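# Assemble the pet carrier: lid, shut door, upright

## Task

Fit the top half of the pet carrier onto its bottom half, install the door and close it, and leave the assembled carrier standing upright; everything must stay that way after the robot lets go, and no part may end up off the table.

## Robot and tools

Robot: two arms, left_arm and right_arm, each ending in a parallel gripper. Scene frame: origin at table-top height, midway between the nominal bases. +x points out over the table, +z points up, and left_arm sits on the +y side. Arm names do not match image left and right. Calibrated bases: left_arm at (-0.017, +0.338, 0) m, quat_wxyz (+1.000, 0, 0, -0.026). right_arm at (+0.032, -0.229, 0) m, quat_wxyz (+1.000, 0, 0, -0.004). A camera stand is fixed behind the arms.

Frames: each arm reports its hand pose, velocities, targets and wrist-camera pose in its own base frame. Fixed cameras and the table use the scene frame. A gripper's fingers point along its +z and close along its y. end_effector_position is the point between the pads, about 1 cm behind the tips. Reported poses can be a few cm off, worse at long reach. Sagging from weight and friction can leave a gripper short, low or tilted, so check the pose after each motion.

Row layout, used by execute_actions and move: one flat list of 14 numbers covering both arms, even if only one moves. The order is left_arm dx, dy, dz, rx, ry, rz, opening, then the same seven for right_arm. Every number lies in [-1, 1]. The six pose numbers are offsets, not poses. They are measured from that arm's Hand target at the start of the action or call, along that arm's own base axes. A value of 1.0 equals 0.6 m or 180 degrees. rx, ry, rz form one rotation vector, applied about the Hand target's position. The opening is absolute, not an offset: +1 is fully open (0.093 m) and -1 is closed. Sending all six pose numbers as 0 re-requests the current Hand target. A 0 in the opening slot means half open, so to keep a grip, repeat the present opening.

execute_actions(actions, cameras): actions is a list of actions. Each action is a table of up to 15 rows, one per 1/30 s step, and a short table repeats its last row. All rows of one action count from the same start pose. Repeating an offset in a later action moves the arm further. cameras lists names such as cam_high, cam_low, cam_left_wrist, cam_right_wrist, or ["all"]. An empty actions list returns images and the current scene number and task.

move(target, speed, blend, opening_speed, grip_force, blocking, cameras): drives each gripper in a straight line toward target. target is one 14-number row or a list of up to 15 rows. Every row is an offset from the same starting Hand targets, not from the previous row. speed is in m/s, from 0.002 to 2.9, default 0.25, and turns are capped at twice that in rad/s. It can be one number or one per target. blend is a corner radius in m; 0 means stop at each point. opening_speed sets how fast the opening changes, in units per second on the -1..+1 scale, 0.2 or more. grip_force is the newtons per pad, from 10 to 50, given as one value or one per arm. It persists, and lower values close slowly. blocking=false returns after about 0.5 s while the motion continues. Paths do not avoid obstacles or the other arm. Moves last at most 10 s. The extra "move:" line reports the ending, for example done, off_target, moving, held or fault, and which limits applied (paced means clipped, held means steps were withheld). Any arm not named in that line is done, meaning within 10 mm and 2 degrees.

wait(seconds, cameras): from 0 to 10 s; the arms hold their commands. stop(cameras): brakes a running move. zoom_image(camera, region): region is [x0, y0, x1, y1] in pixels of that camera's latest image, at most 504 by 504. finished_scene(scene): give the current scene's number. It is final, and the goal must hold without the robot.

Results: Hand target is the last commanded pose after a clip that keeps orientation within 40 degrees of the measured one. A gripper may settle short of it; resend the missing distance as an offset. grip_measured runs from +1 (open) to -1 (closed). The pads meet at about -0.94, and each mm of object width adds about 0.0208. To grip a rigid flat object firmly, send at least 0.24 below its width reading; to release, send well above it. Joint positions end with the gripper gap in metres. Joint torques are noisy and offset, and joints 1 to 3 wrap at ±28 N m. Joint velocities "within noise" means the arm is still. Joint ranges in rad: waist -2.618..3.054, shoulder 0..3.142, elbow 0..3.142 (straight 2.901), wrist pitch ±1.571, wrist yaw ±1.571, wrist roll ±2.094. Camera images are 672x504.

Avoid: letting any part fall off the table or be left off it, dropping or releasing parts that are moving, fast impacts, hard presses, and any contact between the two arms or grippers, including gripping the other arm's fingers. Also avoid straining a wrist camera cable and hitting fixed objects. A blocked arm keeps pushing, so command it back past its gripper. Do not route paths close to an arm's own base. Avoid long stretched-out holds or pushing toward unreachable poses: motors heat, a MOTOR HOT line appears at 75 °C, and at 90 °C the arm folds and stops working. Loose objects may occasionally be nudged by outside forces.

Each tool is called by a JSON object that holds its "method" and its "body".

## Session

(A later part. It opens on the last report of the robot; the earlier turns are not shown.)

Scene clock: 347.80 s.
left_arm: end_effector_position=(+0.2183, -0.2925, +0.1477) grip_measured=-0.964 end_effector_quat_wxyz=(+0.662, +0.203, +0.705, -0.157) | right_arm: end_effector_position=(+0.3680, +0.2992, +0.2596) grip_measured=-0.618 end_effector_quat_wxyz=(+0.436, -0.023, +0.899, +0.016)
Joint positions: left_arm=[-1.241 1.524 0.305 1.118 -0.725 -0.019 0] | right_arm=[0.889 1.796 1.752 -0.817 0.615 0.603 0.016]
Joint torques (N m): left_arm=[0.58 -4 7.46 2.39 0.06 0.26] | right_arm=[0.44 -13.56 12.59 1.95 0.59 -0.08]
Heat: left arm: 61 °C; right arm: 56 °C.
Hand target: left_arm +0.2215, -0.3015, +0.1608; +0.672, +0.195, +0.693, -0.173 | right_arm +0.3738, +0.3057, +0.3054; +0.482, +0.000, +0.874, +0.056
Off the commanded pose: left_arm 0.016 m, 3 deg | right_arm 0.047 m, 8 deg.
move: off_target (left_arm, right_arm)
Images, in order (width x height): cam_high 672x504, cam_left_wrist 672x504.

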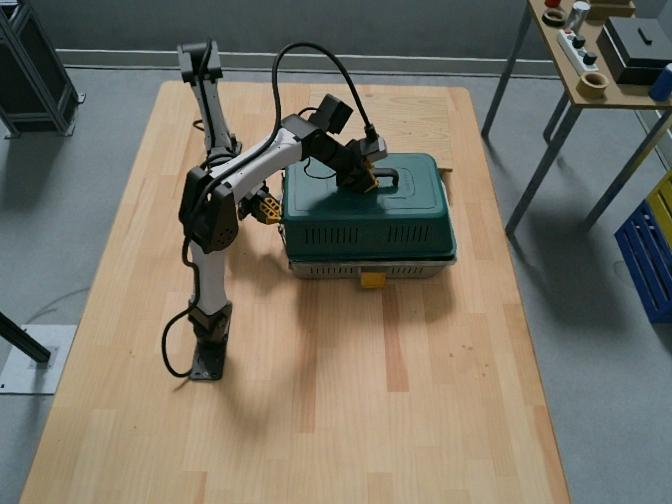

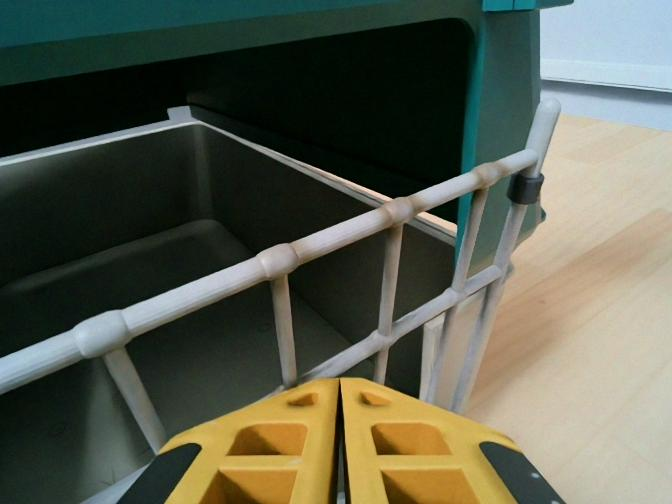

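{"method": "move", "body": {"target": [[-0.08,0.0,0.0,0,0,0,-0.97,0,0.0,0,0,0,0,-1],[-0.08,0.17,0.015,0.024,0.068,0.055,-0.97,0,0,0,0,0,0,-1],[-0.003,0.17,0.015,0.024,0.068,0.055,-0.97,0,0,0,0,0,0,-1]], "speed": 0.1, "cameras": ["cam_left_wrist","cam_high","cam_low"]}}

{"method": "zoom_image", "body": {"camera": "cam_high", "region": [260, 180, 320, 280]}}

{"method": "zoom_image", "body": {"camera": "cam_low", "region": [200, 60, 560, 310]}}

Scene clock: 363.70 s.
left_arm: end_effector_position=(+0.2169, -0.1907, +0.1590) grip_measured=-0.964 end_effector_quat_wxyz=(+0.592, +0.142, +0.789, -0.088) | right_arm: end_effector_position=(+0.3701, +0.2973, +0.2617) grip_measured=-0.618 end_effector_quat_wxyz=(+0.442, -0.019, +0.897, +0.012)
Joint positions: left_arm=[-1.14 0.841 0.303 0.13 -0.771 -0.261 0] | right_arm=[0.888 1.796 1.752 -0.81 0.633 0.602 0.016]
Joint torques (N m): left_arm=[0.66 -0.57 8.43 2.42 0.09 0.26] | right_arm=[0.51 -13.5 12.66 1.91 0.41 -0.08]
Heat: left arm: 60 °C; right arm: 57 °C.
Hand target: left_arm +0.2197, -0.1995, +0.1699; +0.599, +0.140, +0.781, -0.108 | right_arm +0.3737, +0.3058, +0.3054; +0.482, +0.000, +0.874, +0.056
Off the commanded pose: left_arm 0.014 m, 3 deg | right_arm 0.045 m, 8 deg.
move: off_target (left_arm, right_arm)
Images, in order (width x height): cam_high 672x504, cam_low 672x504, cam_left_wrist 672x504.

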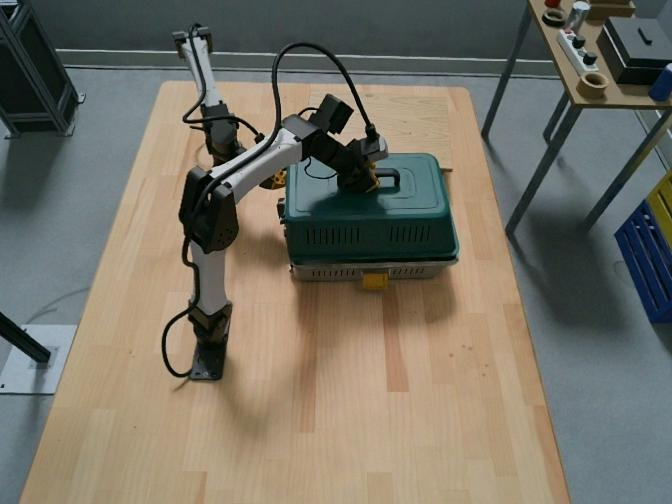

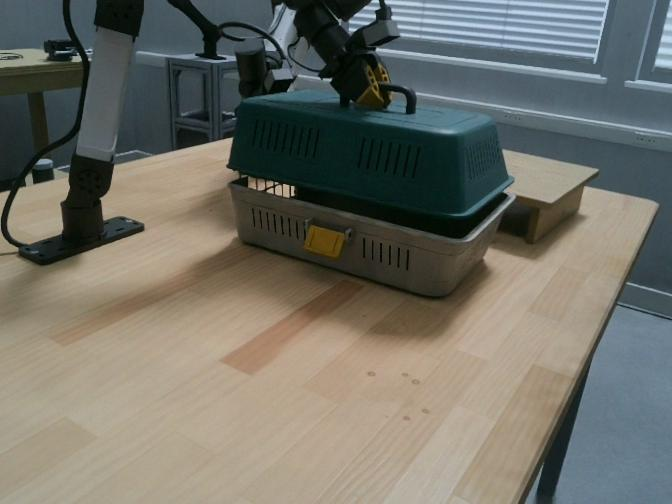

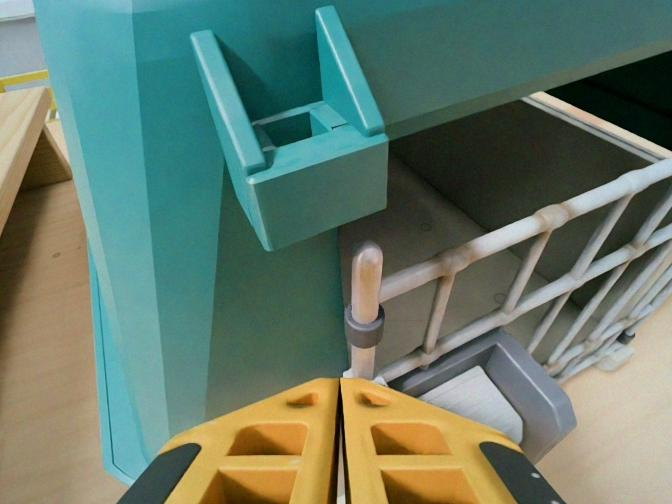

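Scaled by 5.040 from the camera's 672x504 image, which has a finer 960x720 frame.

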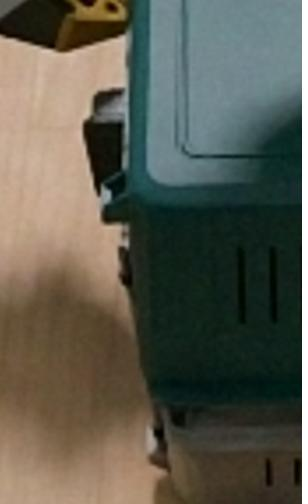

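Scaled by 1.400 from the camera's 672x504 image, which has a finer 960x720 frame.

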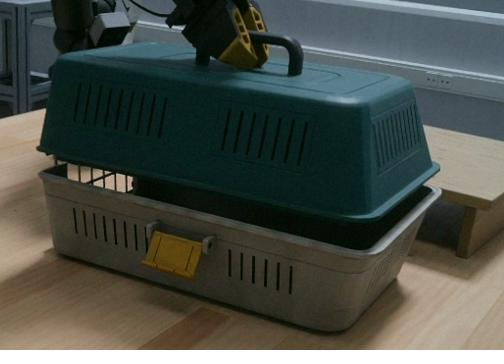

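{"method": "move", "body": {"target": [-0.0,0.017,0,0,0,0,-0.97,0,-0.011,0,0,0,0,-1], "speed": 0.08, "cameras": ["cam_left_wrist","cam_high"]}}

{"method": "zoom_image", "body": {"camera": "cam_high", "region": [250, 130, 490, 310]}}

{"method": "zoom_image", "body": {"camera": "cam_high", "region": [260, 180, 320, 280]}}

Scene clock: 368.20 s.
left_arm: end_effector_position=(+0.2184, -0.1889, +0.1632) grip_measured=-0.964 end_effector_quat_wxyz=(+0.591, +0.144, +0.787, -0.099) | right_arm: end_effector_position=(+0.3700, +0.2980, +0.2612) grip_measured=-0.618 end_effector_quat_wxyz=(+0.440, -0.021, +0.898, +0.016)
Joint positions: left_arm=[-1.11 0.807 0.303 0.119 -0.725 -0.248 0] | right_arm=[0.886 1.795 1.752 -0.81 0.62 0.6 0.016]
Joint torques (N m): left_arm=[0.68 -2.35 7.09 2.24 -0.1 0.29] | right_arm=[-0.31 -15.36 10.35 2 0.45 -0.15]
Heat: left arm: 60 °C; right arm: 57 °C.
Hand target: left_arm +0.2197, -0.1893, +0.1699; +0.599, +0.140, +0.781, -0.108 | right_arm +0.3737, +0.2991, +0.3055; +0.482, +0.000, +0.874, +0.056
Off the commanded pose: left_arm 0.007 m, 2 deg | right_arm 0.044 m, 8 deg.
move: off_target (right_arm)
Images, in order (width x height): cam_high 672x504, cam_left_wrist 672x504.

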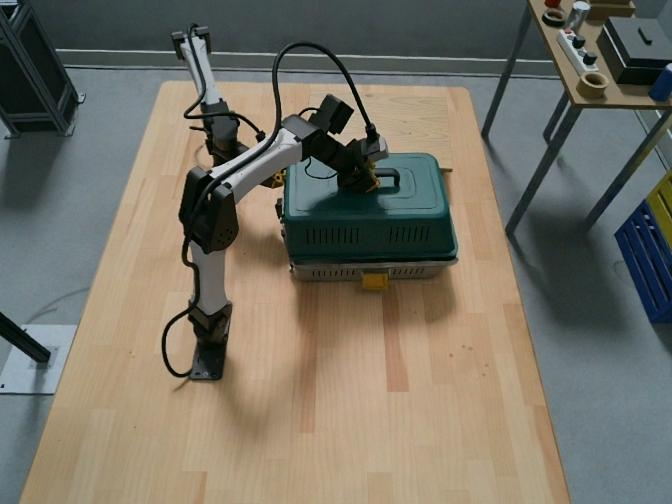

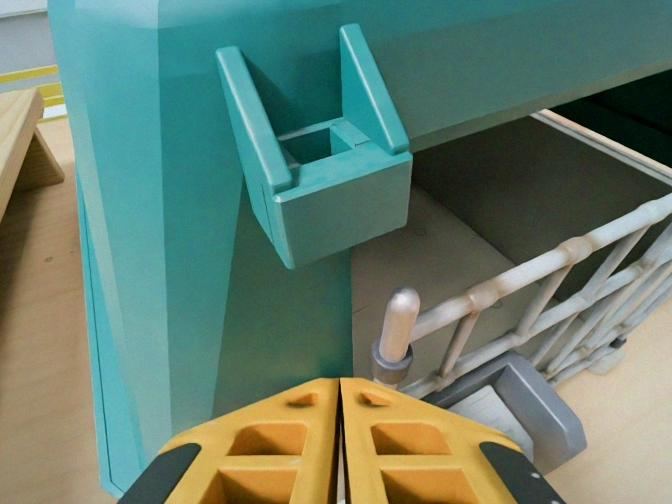

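Scaled by 2.100 from the camera's 672x504 image, which has a finer 960x720 frame.

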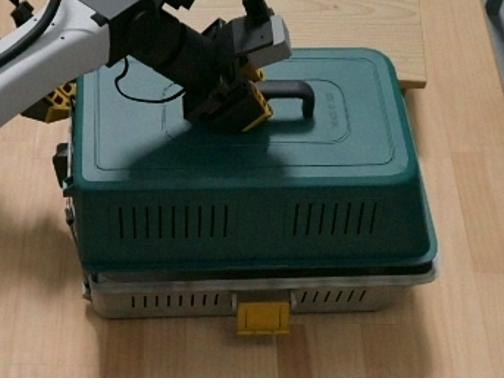

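Scaled by 5.040 from the camera's 672x504 image, which has a finer 960x720 frame.

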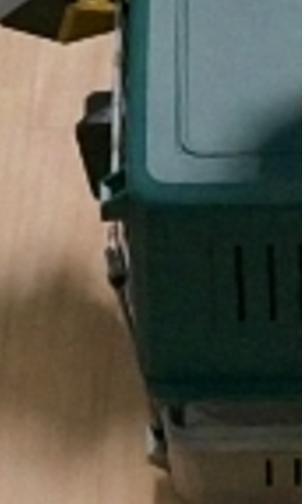

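{"method": "move", "body": {"target": [-0.0,0.0,0,0,0,0,-0.97,0,-0.016,0.005,0,0,0,-1], "speed": 0.08, "cameras": ["cam_left_wrist","cam_high"]}}

{"method": "zoom_image", "body": {"camera": "cam_high", "region": [250, 130, 490, 310]}}

{"method": "zoom_image", "body": {"camera": "cam_high", "region": [260, 180, 320, 280]}}

Scene clock: 378.57 s.
left_arm: end_effector_position=(+0.2185, -0.1888, +0.1631) grip_measured=-0.964 end_effector_quat_wxyz=(+0.591, +0.144, +0.787, -0.099) | right_arm: end_effector_position=(+0.3706, +0.2929, +0.2700) grip_measured=-0.618 end_effector_quat_wxyz=(+0.442, -0.020, +0.896, +0.024)
Joint positions: left_arm=[-1.11 0.807 0.303 0.119 -0.725 -0.247 0] | right_arm=[0.872 1.773 1.752 -0.81 0.603 0.588 0.016]
Joint torques (N m): left_arm=[0.88 -2.43 7.1 2.22 -0.09 0.26] | right_arm=[-0.66 -15.27 8.69 2.03 0.5 -0.16]
Heat: left arm: 60 °C; right arm: 57 °C.
Hand target: left_arm +0.2198, -0.1892, +0.1698; +0.599, +0.140, +0.781, -0.108 | right_arm +0.3738, +0.2895, +0.3083; +0.482, +0.000, +0.874, +0.056
Off the commanded pose: left_arm 0.007 m, 2 deg | right_arm 0.039 m, 7 deg.
move: off_target (right_arm)
Images, in order (width x height): cam_high 672x504, cam_left_wrist 672x504.

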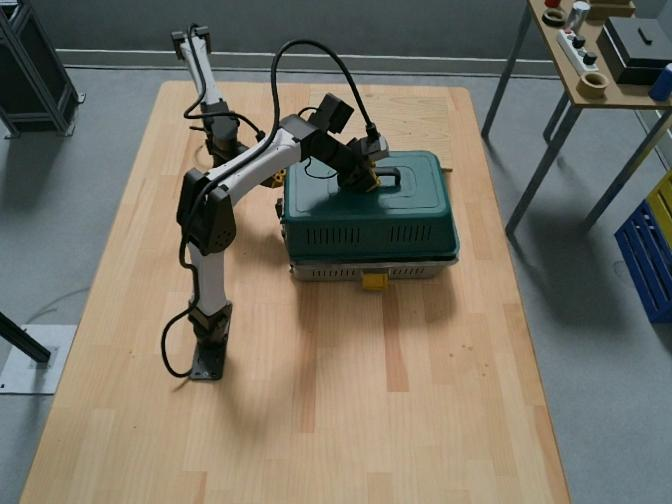

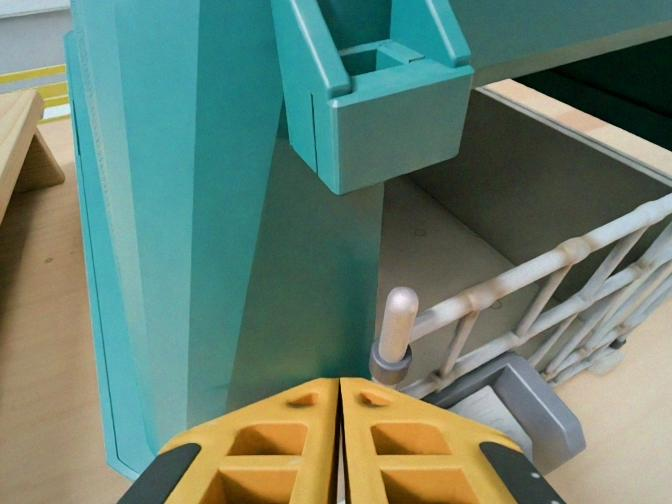

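Scaled by 2.100 from the camera's 672x504 image, which has a finer 960x720 frame.

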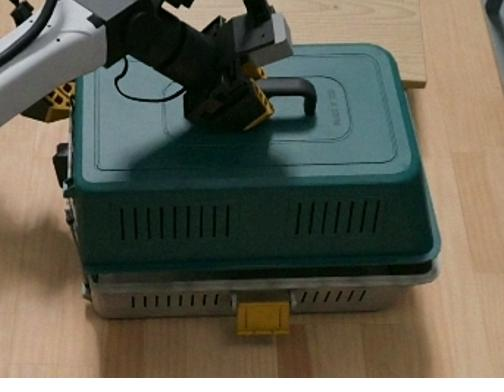

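Scaled by 5.040 from the camera's 672x504 image, which has a finer 960x720 frame.

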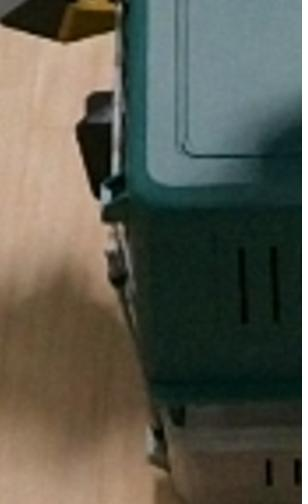

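{"method": "move", "body": {"target": [-0.0,0.0,-0.008,0,0,0,-0.97,0,-0.012,-0.025,0,0,-0.004,-1], "speed": 0.05, "cameras": ["cam_left_wrist","cam_high"]}}

{"method": "zoom_image", "body": {"camera": "cam_high", "region": [250, 130, 490, 310]}}

{"method": "zoom_image", "body": {"camera": "cam_high", "region": [260, 180, 320, 280]}}

Scene clock: 390.77 s.
left_arm: end_effector_position=(+0.2174, -0.1885, +0.1584) grip_measured=-0.964 end_effector_quat_wxyz=(+0.588, +0.148, +0.789, -0.099) | right_arm: end_effector_position=(+0.3696, +0.2844, +0.2563) grip_measured=-0.618 end_effector_quat_wxyz=(+0.440, -0.016, +0.898, +0.020)
Joint positions: left_arm=[-1.11 0.807 0.29 0.125 -0.718 -0.247 0] | right_arm=[0.862 1.742 1.664 -0.759 0.602 0.588 0.016]
Joint torques (N m): left_arm=[0.69 -1.65 6.76 2.42 -0.14 0.26] | right_arm=[-0.49 -15.1 8.06 2.14 0.52 -0.12]
Heat: left arm: 59 °C; right arm: 55 °C.
Hand target: left_arm +0.2198, -0.1892, +0.1650; +0.599, +0.140, +0.781, -0.108 | right_arm +0.3738, +0.2823, +0.2936; +0.483, +0.006, +0.874, +0.053
Off the commanded pose: left_arm 0.007 m, 2 deg | right_arm 0.037 m, 7 deg.
move: off_target (right_arm)
Images, in order (width x height): cam_high 672x504, cam_left_wrist 672x504.

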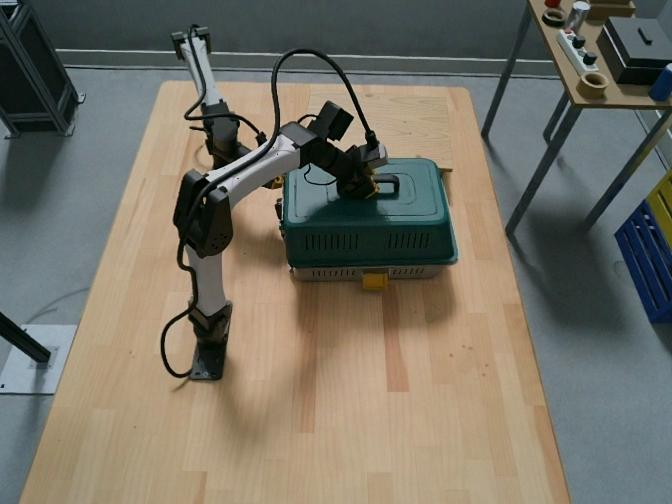

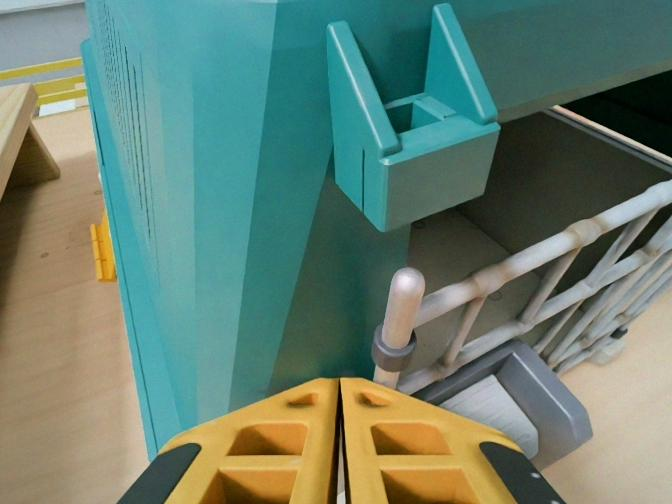

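Scaled by 2.100 from the camera's 672x504 image, which has a finer 960x720 frame.

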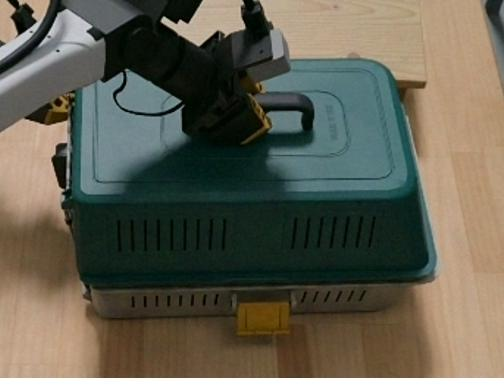

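Scaled by 5.040 from the camera's 672x504 image, which has a finer 960x720 frame.

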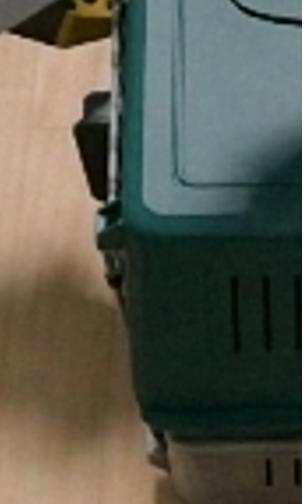

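{"method": "move", "body": {"target": [-0.0,0.0,0,0,0,0,-0.97,0,0,-0.013,0,0,0,-1], "speed": 0.04, "cameras": ["cam_left_wrist","cam_high"]}}

{"method": "zoom_image", "body": {"camera": "cam_high", "region": [260, 180, 320, 280]}}

{"method": "zoom_image", "body": {"camera": "cam_left_wrist", "region": [320, 40, 560, 340]}}

Scene clock: 395.70 s.
left_arm: end_effector_position=(+0.2174, -0.1885, +0.1584) grip_measured=-0.964 end_effector_quat_wxyz=(+0.588, +0.148, +0.789, -0.099) | right_arm: end_effector_position=(+0.3709, +0.2832, +0.2521) grip_measured=-0.618 end_effector_quat_wxyz=(+0.444, -0.013, +0.896, +0.023)
Joint positions: left_arm=[-1.11 0.807 0.29 0.125 -0.718 -0.247 0] | right_arm=[0.858 1.733 1.629 -0.721 0.602 0.588 0.016]
Joint torques (N m): left_arm=[0.79 -1.73 6.72 2.42 -0.14 0.26] | right_arm=[-0.23 -14.57 7.9 2.1 0.52 -0.13]
Heat: left arm: 60 °C; right arm: 55 °C.
Hand target: left_arm +0.2198, -0.1892, +0.1650; +0.599, +0.140, +0.781, -0.108 | right_arm +0.3738, +0.2823, +0.2857; +0.483, +0.006, +0.874, +0.053
Off the commanded pose: left_arm 0.007 m, 2 deg | right_arm 0.034 m, 6 deg.
move: off_target (right_arm)
Images, in order (width x height): cam_high 672x504, cam_left_wrist 672x504.

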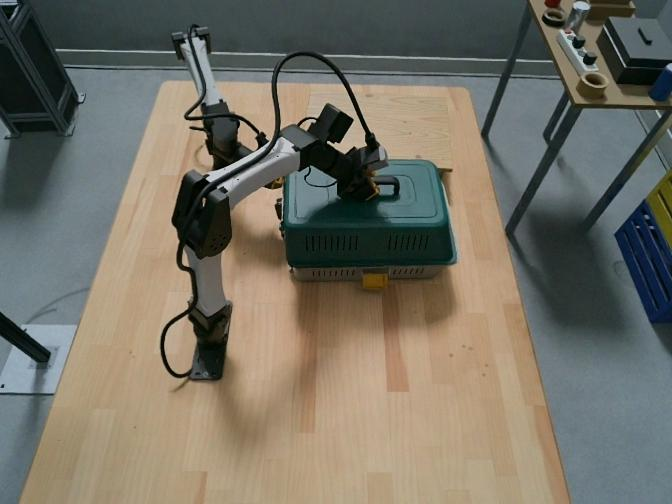

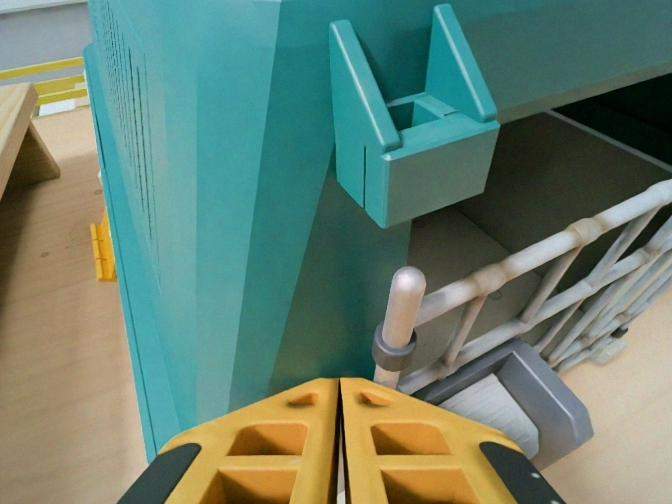

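Scaled by 5.040 from the camera's 672x504 image, which has a finer 960x720 frame.

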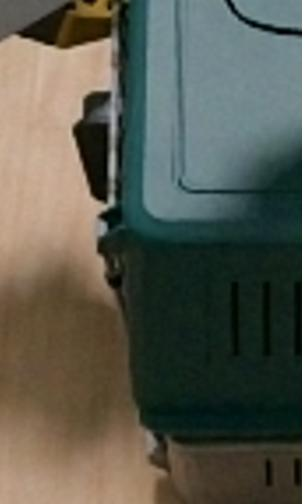

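Scaled by 1.680 from the camera's 672x504 image, which has a finer 960x720 frame.

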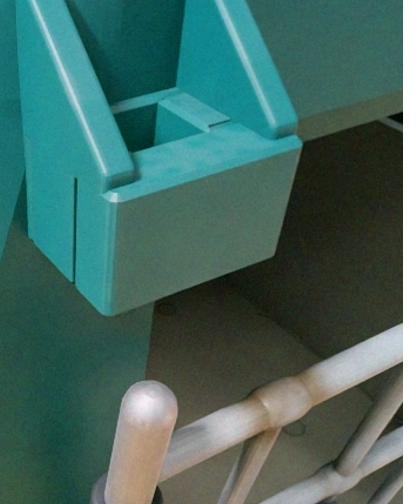

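{"method": "move", "body": {"target": [[-0.08,0.0,0,0,0,0,-0.97,0,0,0.02,0,0,0,-1],[-0.08,-0.185,-0.025,-0.054,-0.115,-0.052,-0.97,0,0,0.02,0,0,0,-1],[-0.0,-0.185,-0.025,-0.054,-0.115,-0.052,-0.97,0,0,0.02,0,0,0,-1]], "speed": 0.1, "cameras": ["cam_left_wrist","cam_high"]}}

{"method": "zoom_image", "body": {"camera": "cam_high", "region": [260, 180, 320, 280]}}

Scene clock: 409.67 s.
left_arm: end_effector_position=(+0.2166, -0.2932, +0.1184) grip_measured=-0.964 end_effector_quat_wxyz=(+0.674, +0.221, +0.691, -0.138) | right_arm: end_effector_position=(+0.3667, +0.2786, +0.2492) grip_measured=-0.618 end_effector_quat_wxyz=(+0.434, -0.019, +0.901, +0.013)
Joint positions: left_arm=[-1.251 1.762 0.266 1.423 -0.739 0.059 0] | right_arm=[0.857 1.727 1.629 -0.757 0.6 0.585 0.016]
Joint torques (N m): left_arm=[0.77 -4.83 5.09 3.6 0.08 0.11] | right_arm=[-0.09 -13.93 12.38 1.96 0.54 -0.11]
Heat: left arm: 60 °C; right arm: 55 °C.
Hand target: left_arm +0.2197, -0.3003, +0.1501; +0.728, +0.169, +0.635, -0.195 | right_arm +0.3738, +0.2823, +0.2977; +0.482, +0.006, +0.874, +0.053
Off the commanded pose: left_arm 0.033 m, 13 deg | right_arm 0.049 m, 8 deg.
joint sent to its limit (left arm) — joint 4 (wrist pitch), upper limit. The joint targets are off in orientation, not in position.
move: off_target (left_arm, right_arm)
Images, in order (width x height): cam_high 672x504, cam_left_wrist 672x504.

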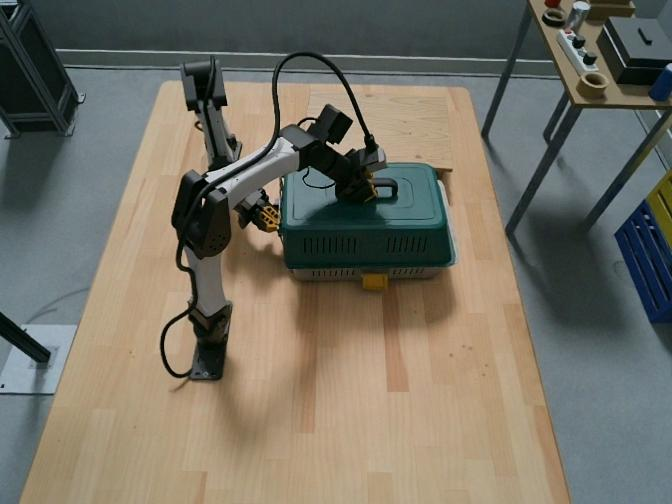

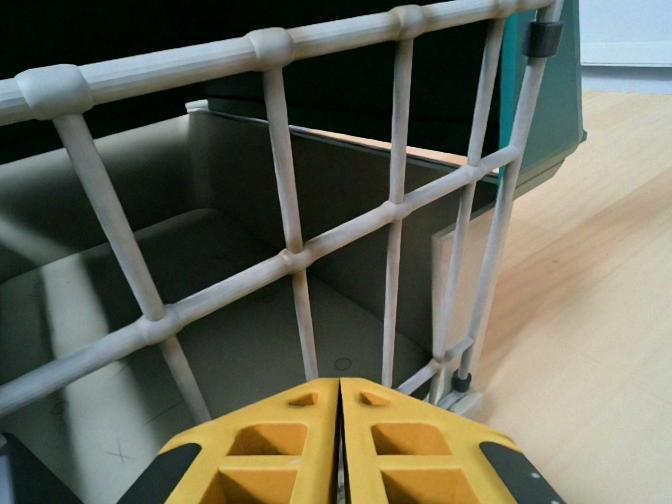

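Scaled by 5.040 from the camera's 672x504 image, which has a finer 960x720 frame.

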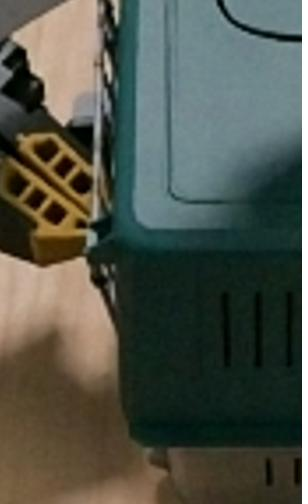

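{"method": "move", "body": {"target": [[-0.1,0.0,0,0,0,0,-0.97,0,0,0.06,0,0,0,-1],[-0.2,0.108,0.117,0.041,0.151,0.163,-0.97,0.0,0,0.06,0,0,0,-1]], "speed": 0.12, "cameras": ["cam_left_wrist","cam_high","cam_low"]}}

{"method": "zoom_image", "body": {"camera": "cam_high", "region": [250, 130, 490, 310]}}

Scene clock: 437.07 s.
left_arm: end_effector_position=(+0.0995, -0.2327, +0.2143) grip_measured=-0.964 end_effector_quat_wxyz=(+0.557, +0.042, +0.829, -0.031) | right_arm: end_effector_position=(+0.3654, +0.2776, +0.2986) grip_measured=-0.618 end_effector_quat_wxyz=(+0.442, -0.015, +0.897, +0.024)
Joint positions: left_arm=[-1.822 1.485 1.13 -1.556 -1.159 -1.944 0] | right_arm=[0.857 1.746 1.838 -0.918 0.597 0.585 0.016]
Joint torques (N m): left_arm=[0.64 -4.45 7.84 -0.38 -0.58 -0.09] | right_arm=[-0.12 -10.66 12.1 2.03 0.56 -0.1]
Heat: left arm: 58 °C; right arm: 60 °C.
Hand target: left_arm +0.0997, -0.2355, +0.2203; +0.574, +0.000, +0.819, +0.001 | right_arm +0.3738, +0.2824, +0.3335; +0.482, +0.006, +0.874, +0.053
Off the commanded pose: left_arm 0.007 m, 6 deg | right_arm 0.036 m, 7 deg.
joint sent to its limit (left arm) — joint 4 (wrist pitch), lower limit. The joint targets are off in orientation, not in position.
move: off_target (left_arm, right_arm)
Images, in order (width x height): cam_high 672x504, cam_low 672x504, cam_left_wrist 672x504.

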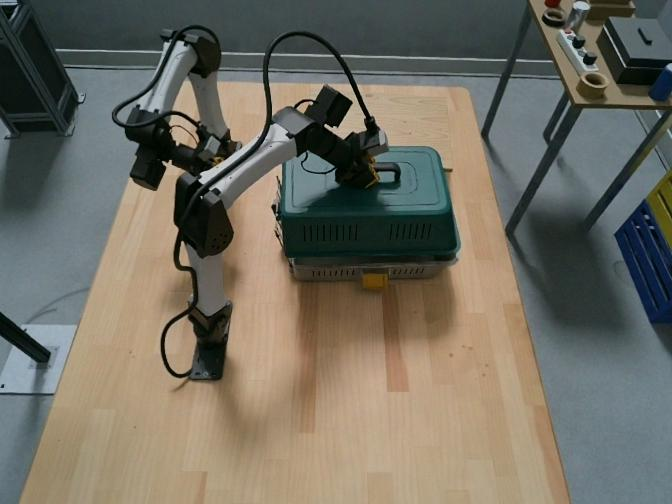

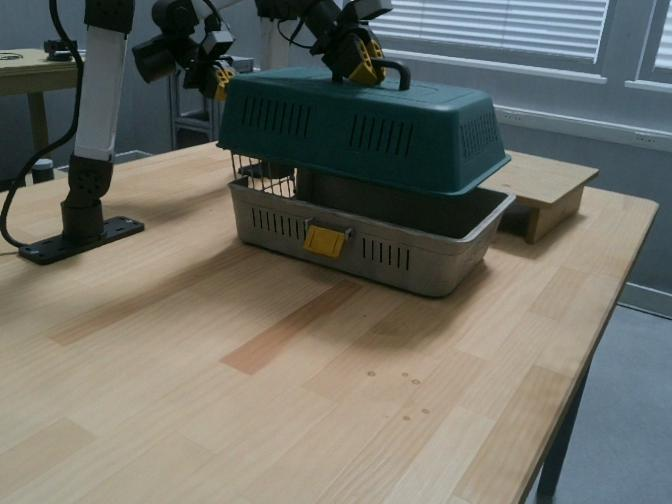

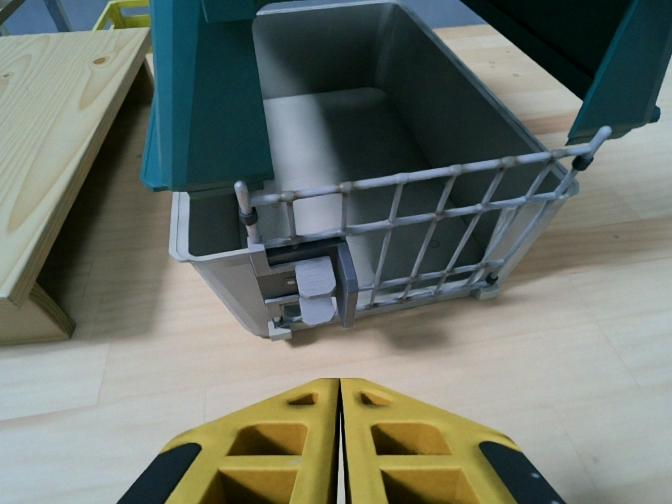

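Scaled by 2.100 from the camera's 672x504 image, which has a finer 960x720 frame.

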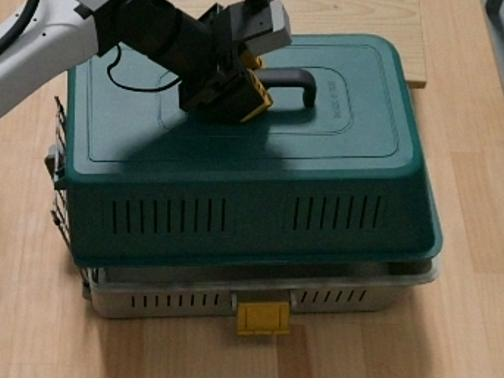

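{"method": "move", "body": {"target": [-0.03,-0.03,0.02,0,-0.1,0,-0.97,0.0,0,0,0,0,0,-1], "speed": 0.12, "cameras": ["cam_left_wrist"]}}

Scene clock: 444.13 s.
left_arm: end_effector_position=(+0.0833, -0.2520, +0.2302) grip_measured=-0.964 end_effector_quat_wxyz=(+0.626, +0.087, +0.769, -0.094) | right_arm: end_effector_position=(+0.3654, +0.2776, +0.2986) grip_measured=-0.618 end_effector_quat_wxyz=(+0.442, -0.015, +0.897, +0.024)
Joint positions: left_arm=[-1.92 1.511 1.088 -1.558 -1.354 -2.025 0] | right_arm=[0.857 1.746 1.838 -0.918 0.597 0.585 0.016]
Joint torques (N m): left_arm=[-0.32 -4.33 4.67 -0.48 -0.87 -0.04] | right_arm=[-0.08 -10.73 12.07 2.02 0.56 -0.1]
Heat: left arm: 58 °C; right arm: 61 °C.
Hand target: left_arm +0.0817, -0.2535, +0.2323; +0.695, +0.000, +0.719, +0.001 | right_arm +0.3738, +0.2824, +0.3335; +0.482, +0.006, +0.874, +0.053
Off the commanded pose: left_arm 0.003 m, 18 deg | right_arm 0.036 m, 7 deg.
joint sent to its limit (left arm) — joint 4 (wrist pitch), lower limit. The joint targets are off in orientation, not in position.
move: off_target (left_arm, right_arm)
Images, in order (width x height): cam_left_wrist 672x504.

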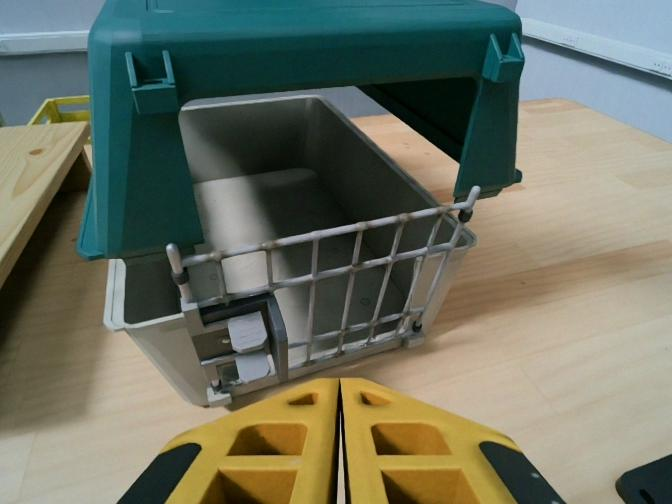

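{"method": "move", "body": {"target": [0,0,0,0,0,0,-0.97,-0.035,0,-0.055,0,0,0,-1], "speed": 0.06, "cameras": ["cam_left_wrist"]}}

{"method": "zoom_image", "body": {"camera": "cam_left_wrist", "region": [60, 60, 564, 420]}}

Scene clock: 450.23 s.
left_arm: end_effector_position=(+0.0833, -0.2521, +0.2304) grip_measured=-0.964 end_effector_quat_wxyz=(+0.627, +0.087, +0.769, -0.094) | right_arm: end_effector_position=(+0.3519, +0.2802, +0.2675) grip_measured=-0.618 end_effector_quat_wxyz=(+0.442, -0.017, +0.897, +0.018)
Joint positions: left_arm=[-1.92 1.511 1.088 -1.558 -1.355 -2.025 0] | right_arm=[0.895 1.697 1.658 -0.813 0.628 0.613 0.016]
Joint torques (N m): left_arm=[-0.31 -4.25 4.78 -0.45 -0.88 -0.03] | right_arm=[0.68 -13.89 7.91 2.09 0.6 0.01]
Heat: left arm: 57 °C; right arm: 61 °C.
Hand target: left_arm +0.0817, -0.2535, +0.2323; +0.695, +0.000, +0.719, +0.001 | right_arm +0.3528, +0.2824, +0.3005; +0.482, +0.006, +0.874, +0.053
Off the commanded pose: left_arm 0.003 m, 18 deg | right_arm 0.033 m, 7 deg.
joint sent to its limit (left arm) — joint 4 (wrist pitch), lower limit. The joint targets are off in orientation, not in position.
move: off_target (left_arm, right_arm)
Images, in order (width x height): cam_left_wrist 672x504.

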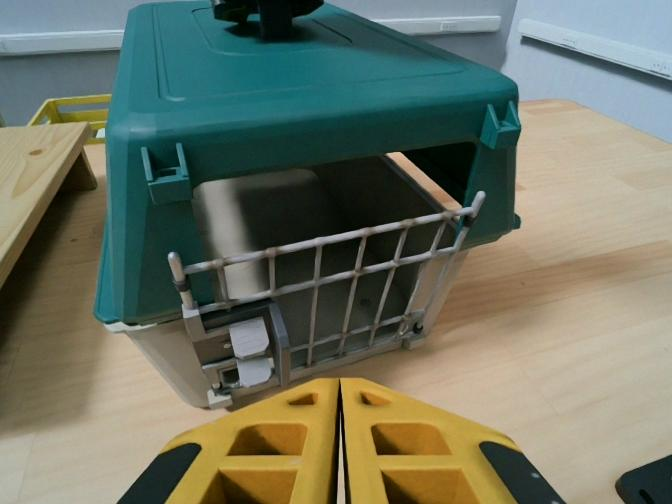

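Scaled by 1.000.

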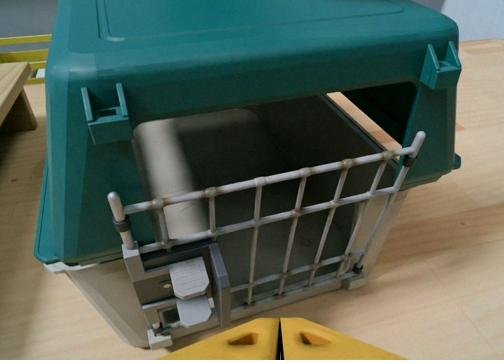

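{"method": "move", "body": {"target": [0,0,0,0,0,0,-0.97,-0.0,0.014,-0.023,0,0,0,-1], "speed": 0.05, "cameras": ["cam_left_wrist","cam_high"]}}

{"method": "zoom_image", "body": {"camera": "cam_left_wrist", "region": [80, 60, 280, 420]}}

{"method": "zoom_image", "body": {"camera": "cam_left_wrist", "region": [380, 60, 560, 360]}}

{"method": "zoom_image", "body": {"camera": "cam_high", "region": [250, 130, 490, 310]}}

Scene clock: 456.57 s.
left_arm: end_effector_position=(+0.0833, -0.2521, +0.2304) grip_measured=-0.964 end_effector_quat_wxyz=(+0.627, +0.087, +0.769, -0.094) | right_arm: end_effector_position=(+0.3507, +0.2863, +0.2610) grip_measured=-0.618 end_effector_quat_wxyz=(+0.448, -0.019, +0.894, +0.021)
Joint positions: left_arm=[-1.92 1.511 1.088 -1.558 -1.355 -2.025 0] | right_arm=[0.909 1.697 1.622 -0.766 0.64 0.615 0.016]
Joint torques (N m): left_arm=[-0.36 -4.3 4.71 -0.46 -0.85 -0.05] | right_arm=[0.73 -12.27 7.97 2.09 0.59 0.11]
Heat: left arm: 56 °C; right arm: 60 °C.
Hand target: left_arm +0.0817, -0.2535, +0.2323; +0.695, +0.000, +0.719, +0.001 | right_arm +0.3528, +0.2907, +0.2867; +0.482, +0.006, +0.874, +0.053
Off the commanded pose: left_arm 0.003 m, 18 deg | right_arm 0.026 m, 6 deg.
joint sent to its limit (left arm) — joint 4 (wrist pitch), lower limit. The joint targets are off in orientation, not in position.
move: off_target (left_arm, right_arm)
Images, in order (width x height): cam_high 672x504, cam_left_wrist 672x504.

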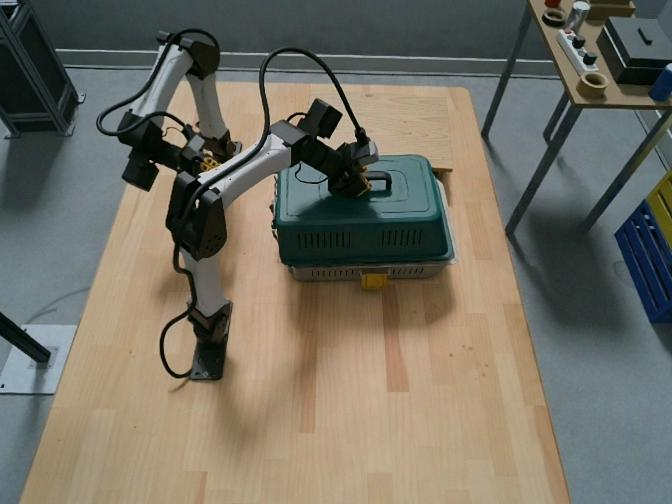

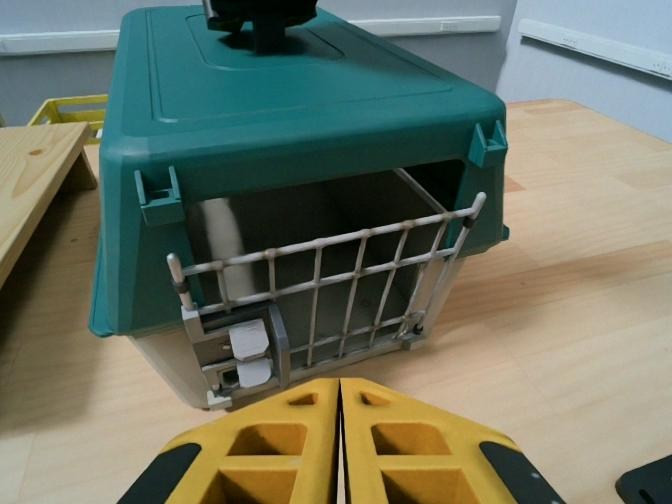

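Scaled by 1.400 from the camera's 672x504 image, which has a finer 960x720 frame.

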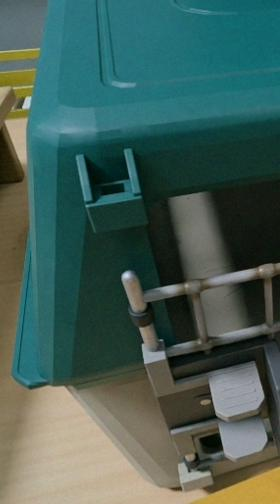

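Scaled by 1.680 from the camera's 672x504 image, which has a finer 960x720 frame.

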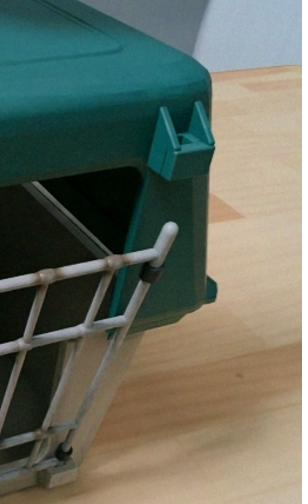

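Scaled by 2.100 from the camera's 672x504 image, which has a finer 960x720 frame.

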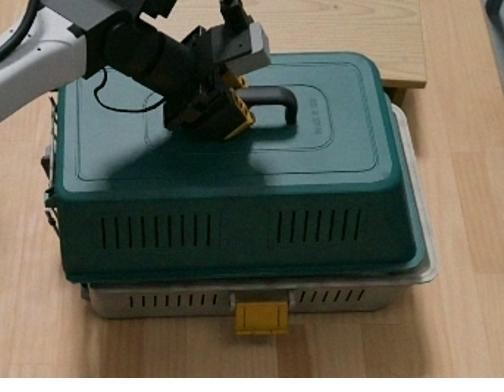

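{"method": "execute_actions", "body": {"actions": []}}

{"method": "zoom_image", "body": {"camera": "cam_low", "region": [200, 130, 380, 290]}}

{"method": "zoom_image", "body": {"camera": "cam_low", "region": [360, 130, 540, 290]}}

{"method": "zoom_image", "body": {"camera": "cam_left_wrist", "region": [70, 200, 300, 420]}}

Scene clock: 476.10 s.
left_arm: end_effector_position=(+0.0833, -0.2521, +0.2304) grip_measured=-0.964 end_effector_quat_wxyz=(+0.627, +0.087, +0.769, -0.094) | right_arm: end_effector_position=(+0.3508, +0.2863, +0.2611) grip_measured=-0.618 end_effector_quat_wxyz=(+0.448, -0.019, +0.894, +0.021)
Joint positions: left_arm=[-1.92 1.511 1.088 -1.558 -1.355 -2.025 0] | right_arm=[0.909 1.697 1.622 -0.766 0.64 0.615 0.016]
Joint velocities: within noise
Joint torques (N m): left_arm=[-0.35 -4.37 4.68 -0.45 -0.89 -0.04] | right_arm=[0.72 -12.29 7.97 2.08 0.59 0.11]
Heat: left arm: 55 °C; right arm: 56 °C.
Hand target: left_arm +0.0817, -0.2535, +0.2323; +0.695, +0.000, +0.719, +0.001 | right_arm +0.3528, +0.2908, +0.2867; +0.482, +0.006, +0.874, +0.053
Tool commands: left_gripper/opening=-0.97 right_gripper/opening=-1.0
Off the commanded pose: left_arm 0.003 m, 18 deg | right_arm 0.026 m, 6 deg.

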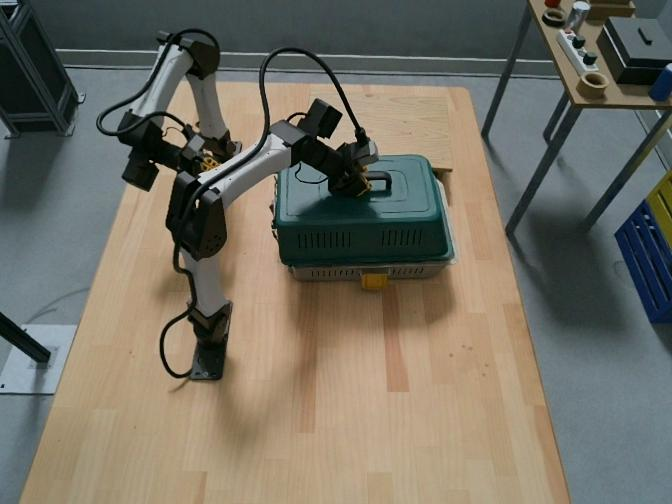

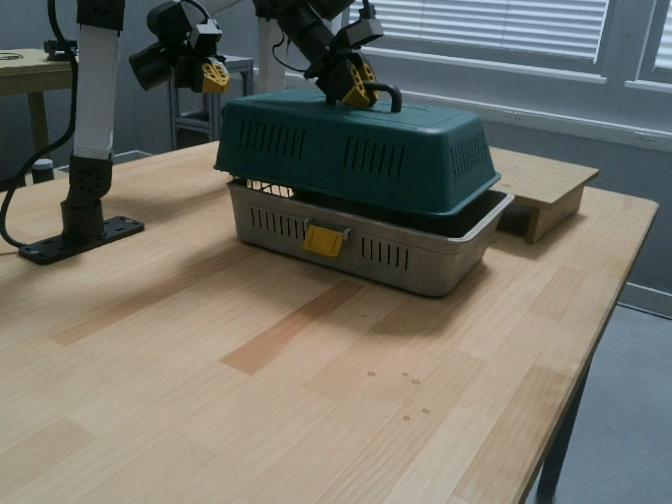

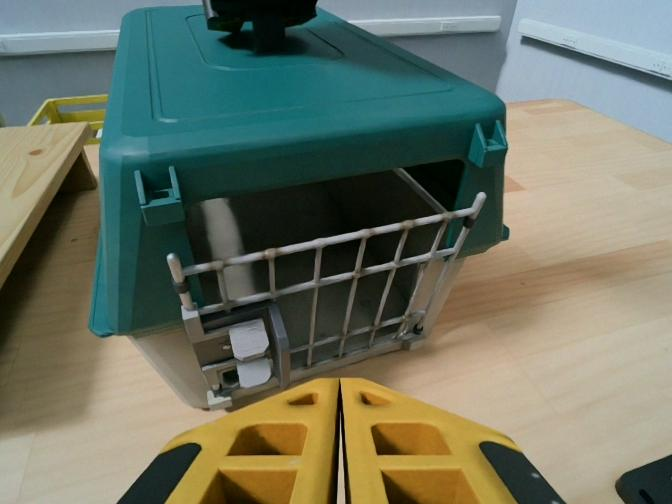

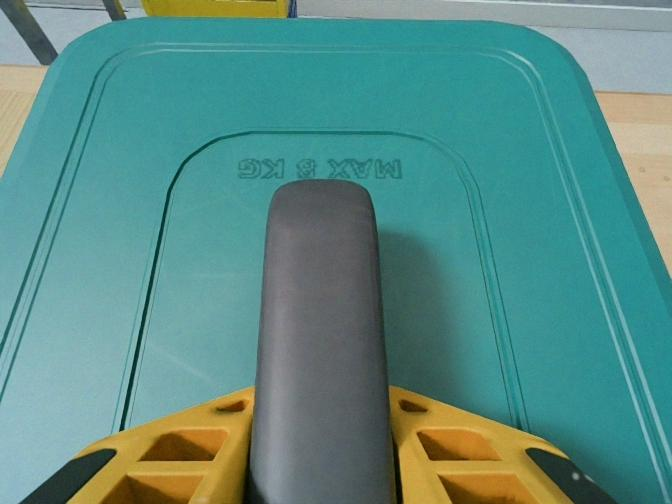

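Scaled by 2.800 from the camera's 672x504 image, which has a finer 960x720 frame.

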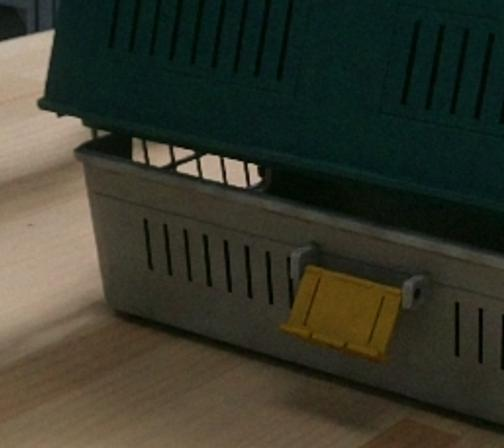

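Scaled by 2.800 from the camera's 672x504 image, which has a finer 960x720 frame.

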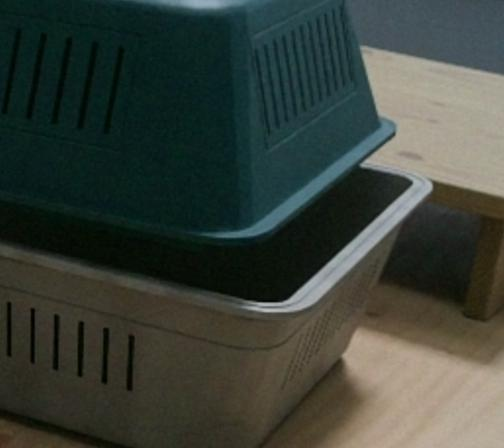

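Scaled by 2.191 from the camera's 672x504 image, which has a finer 960x720 frame.

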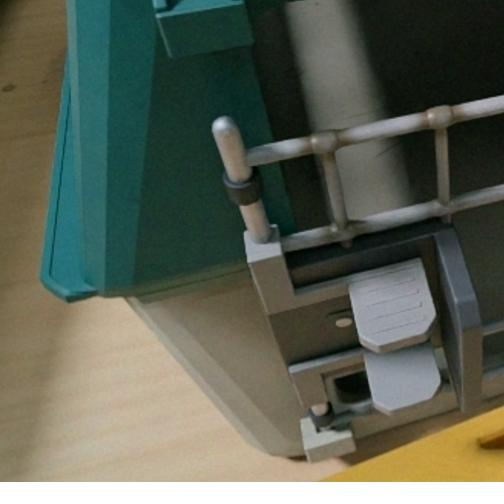

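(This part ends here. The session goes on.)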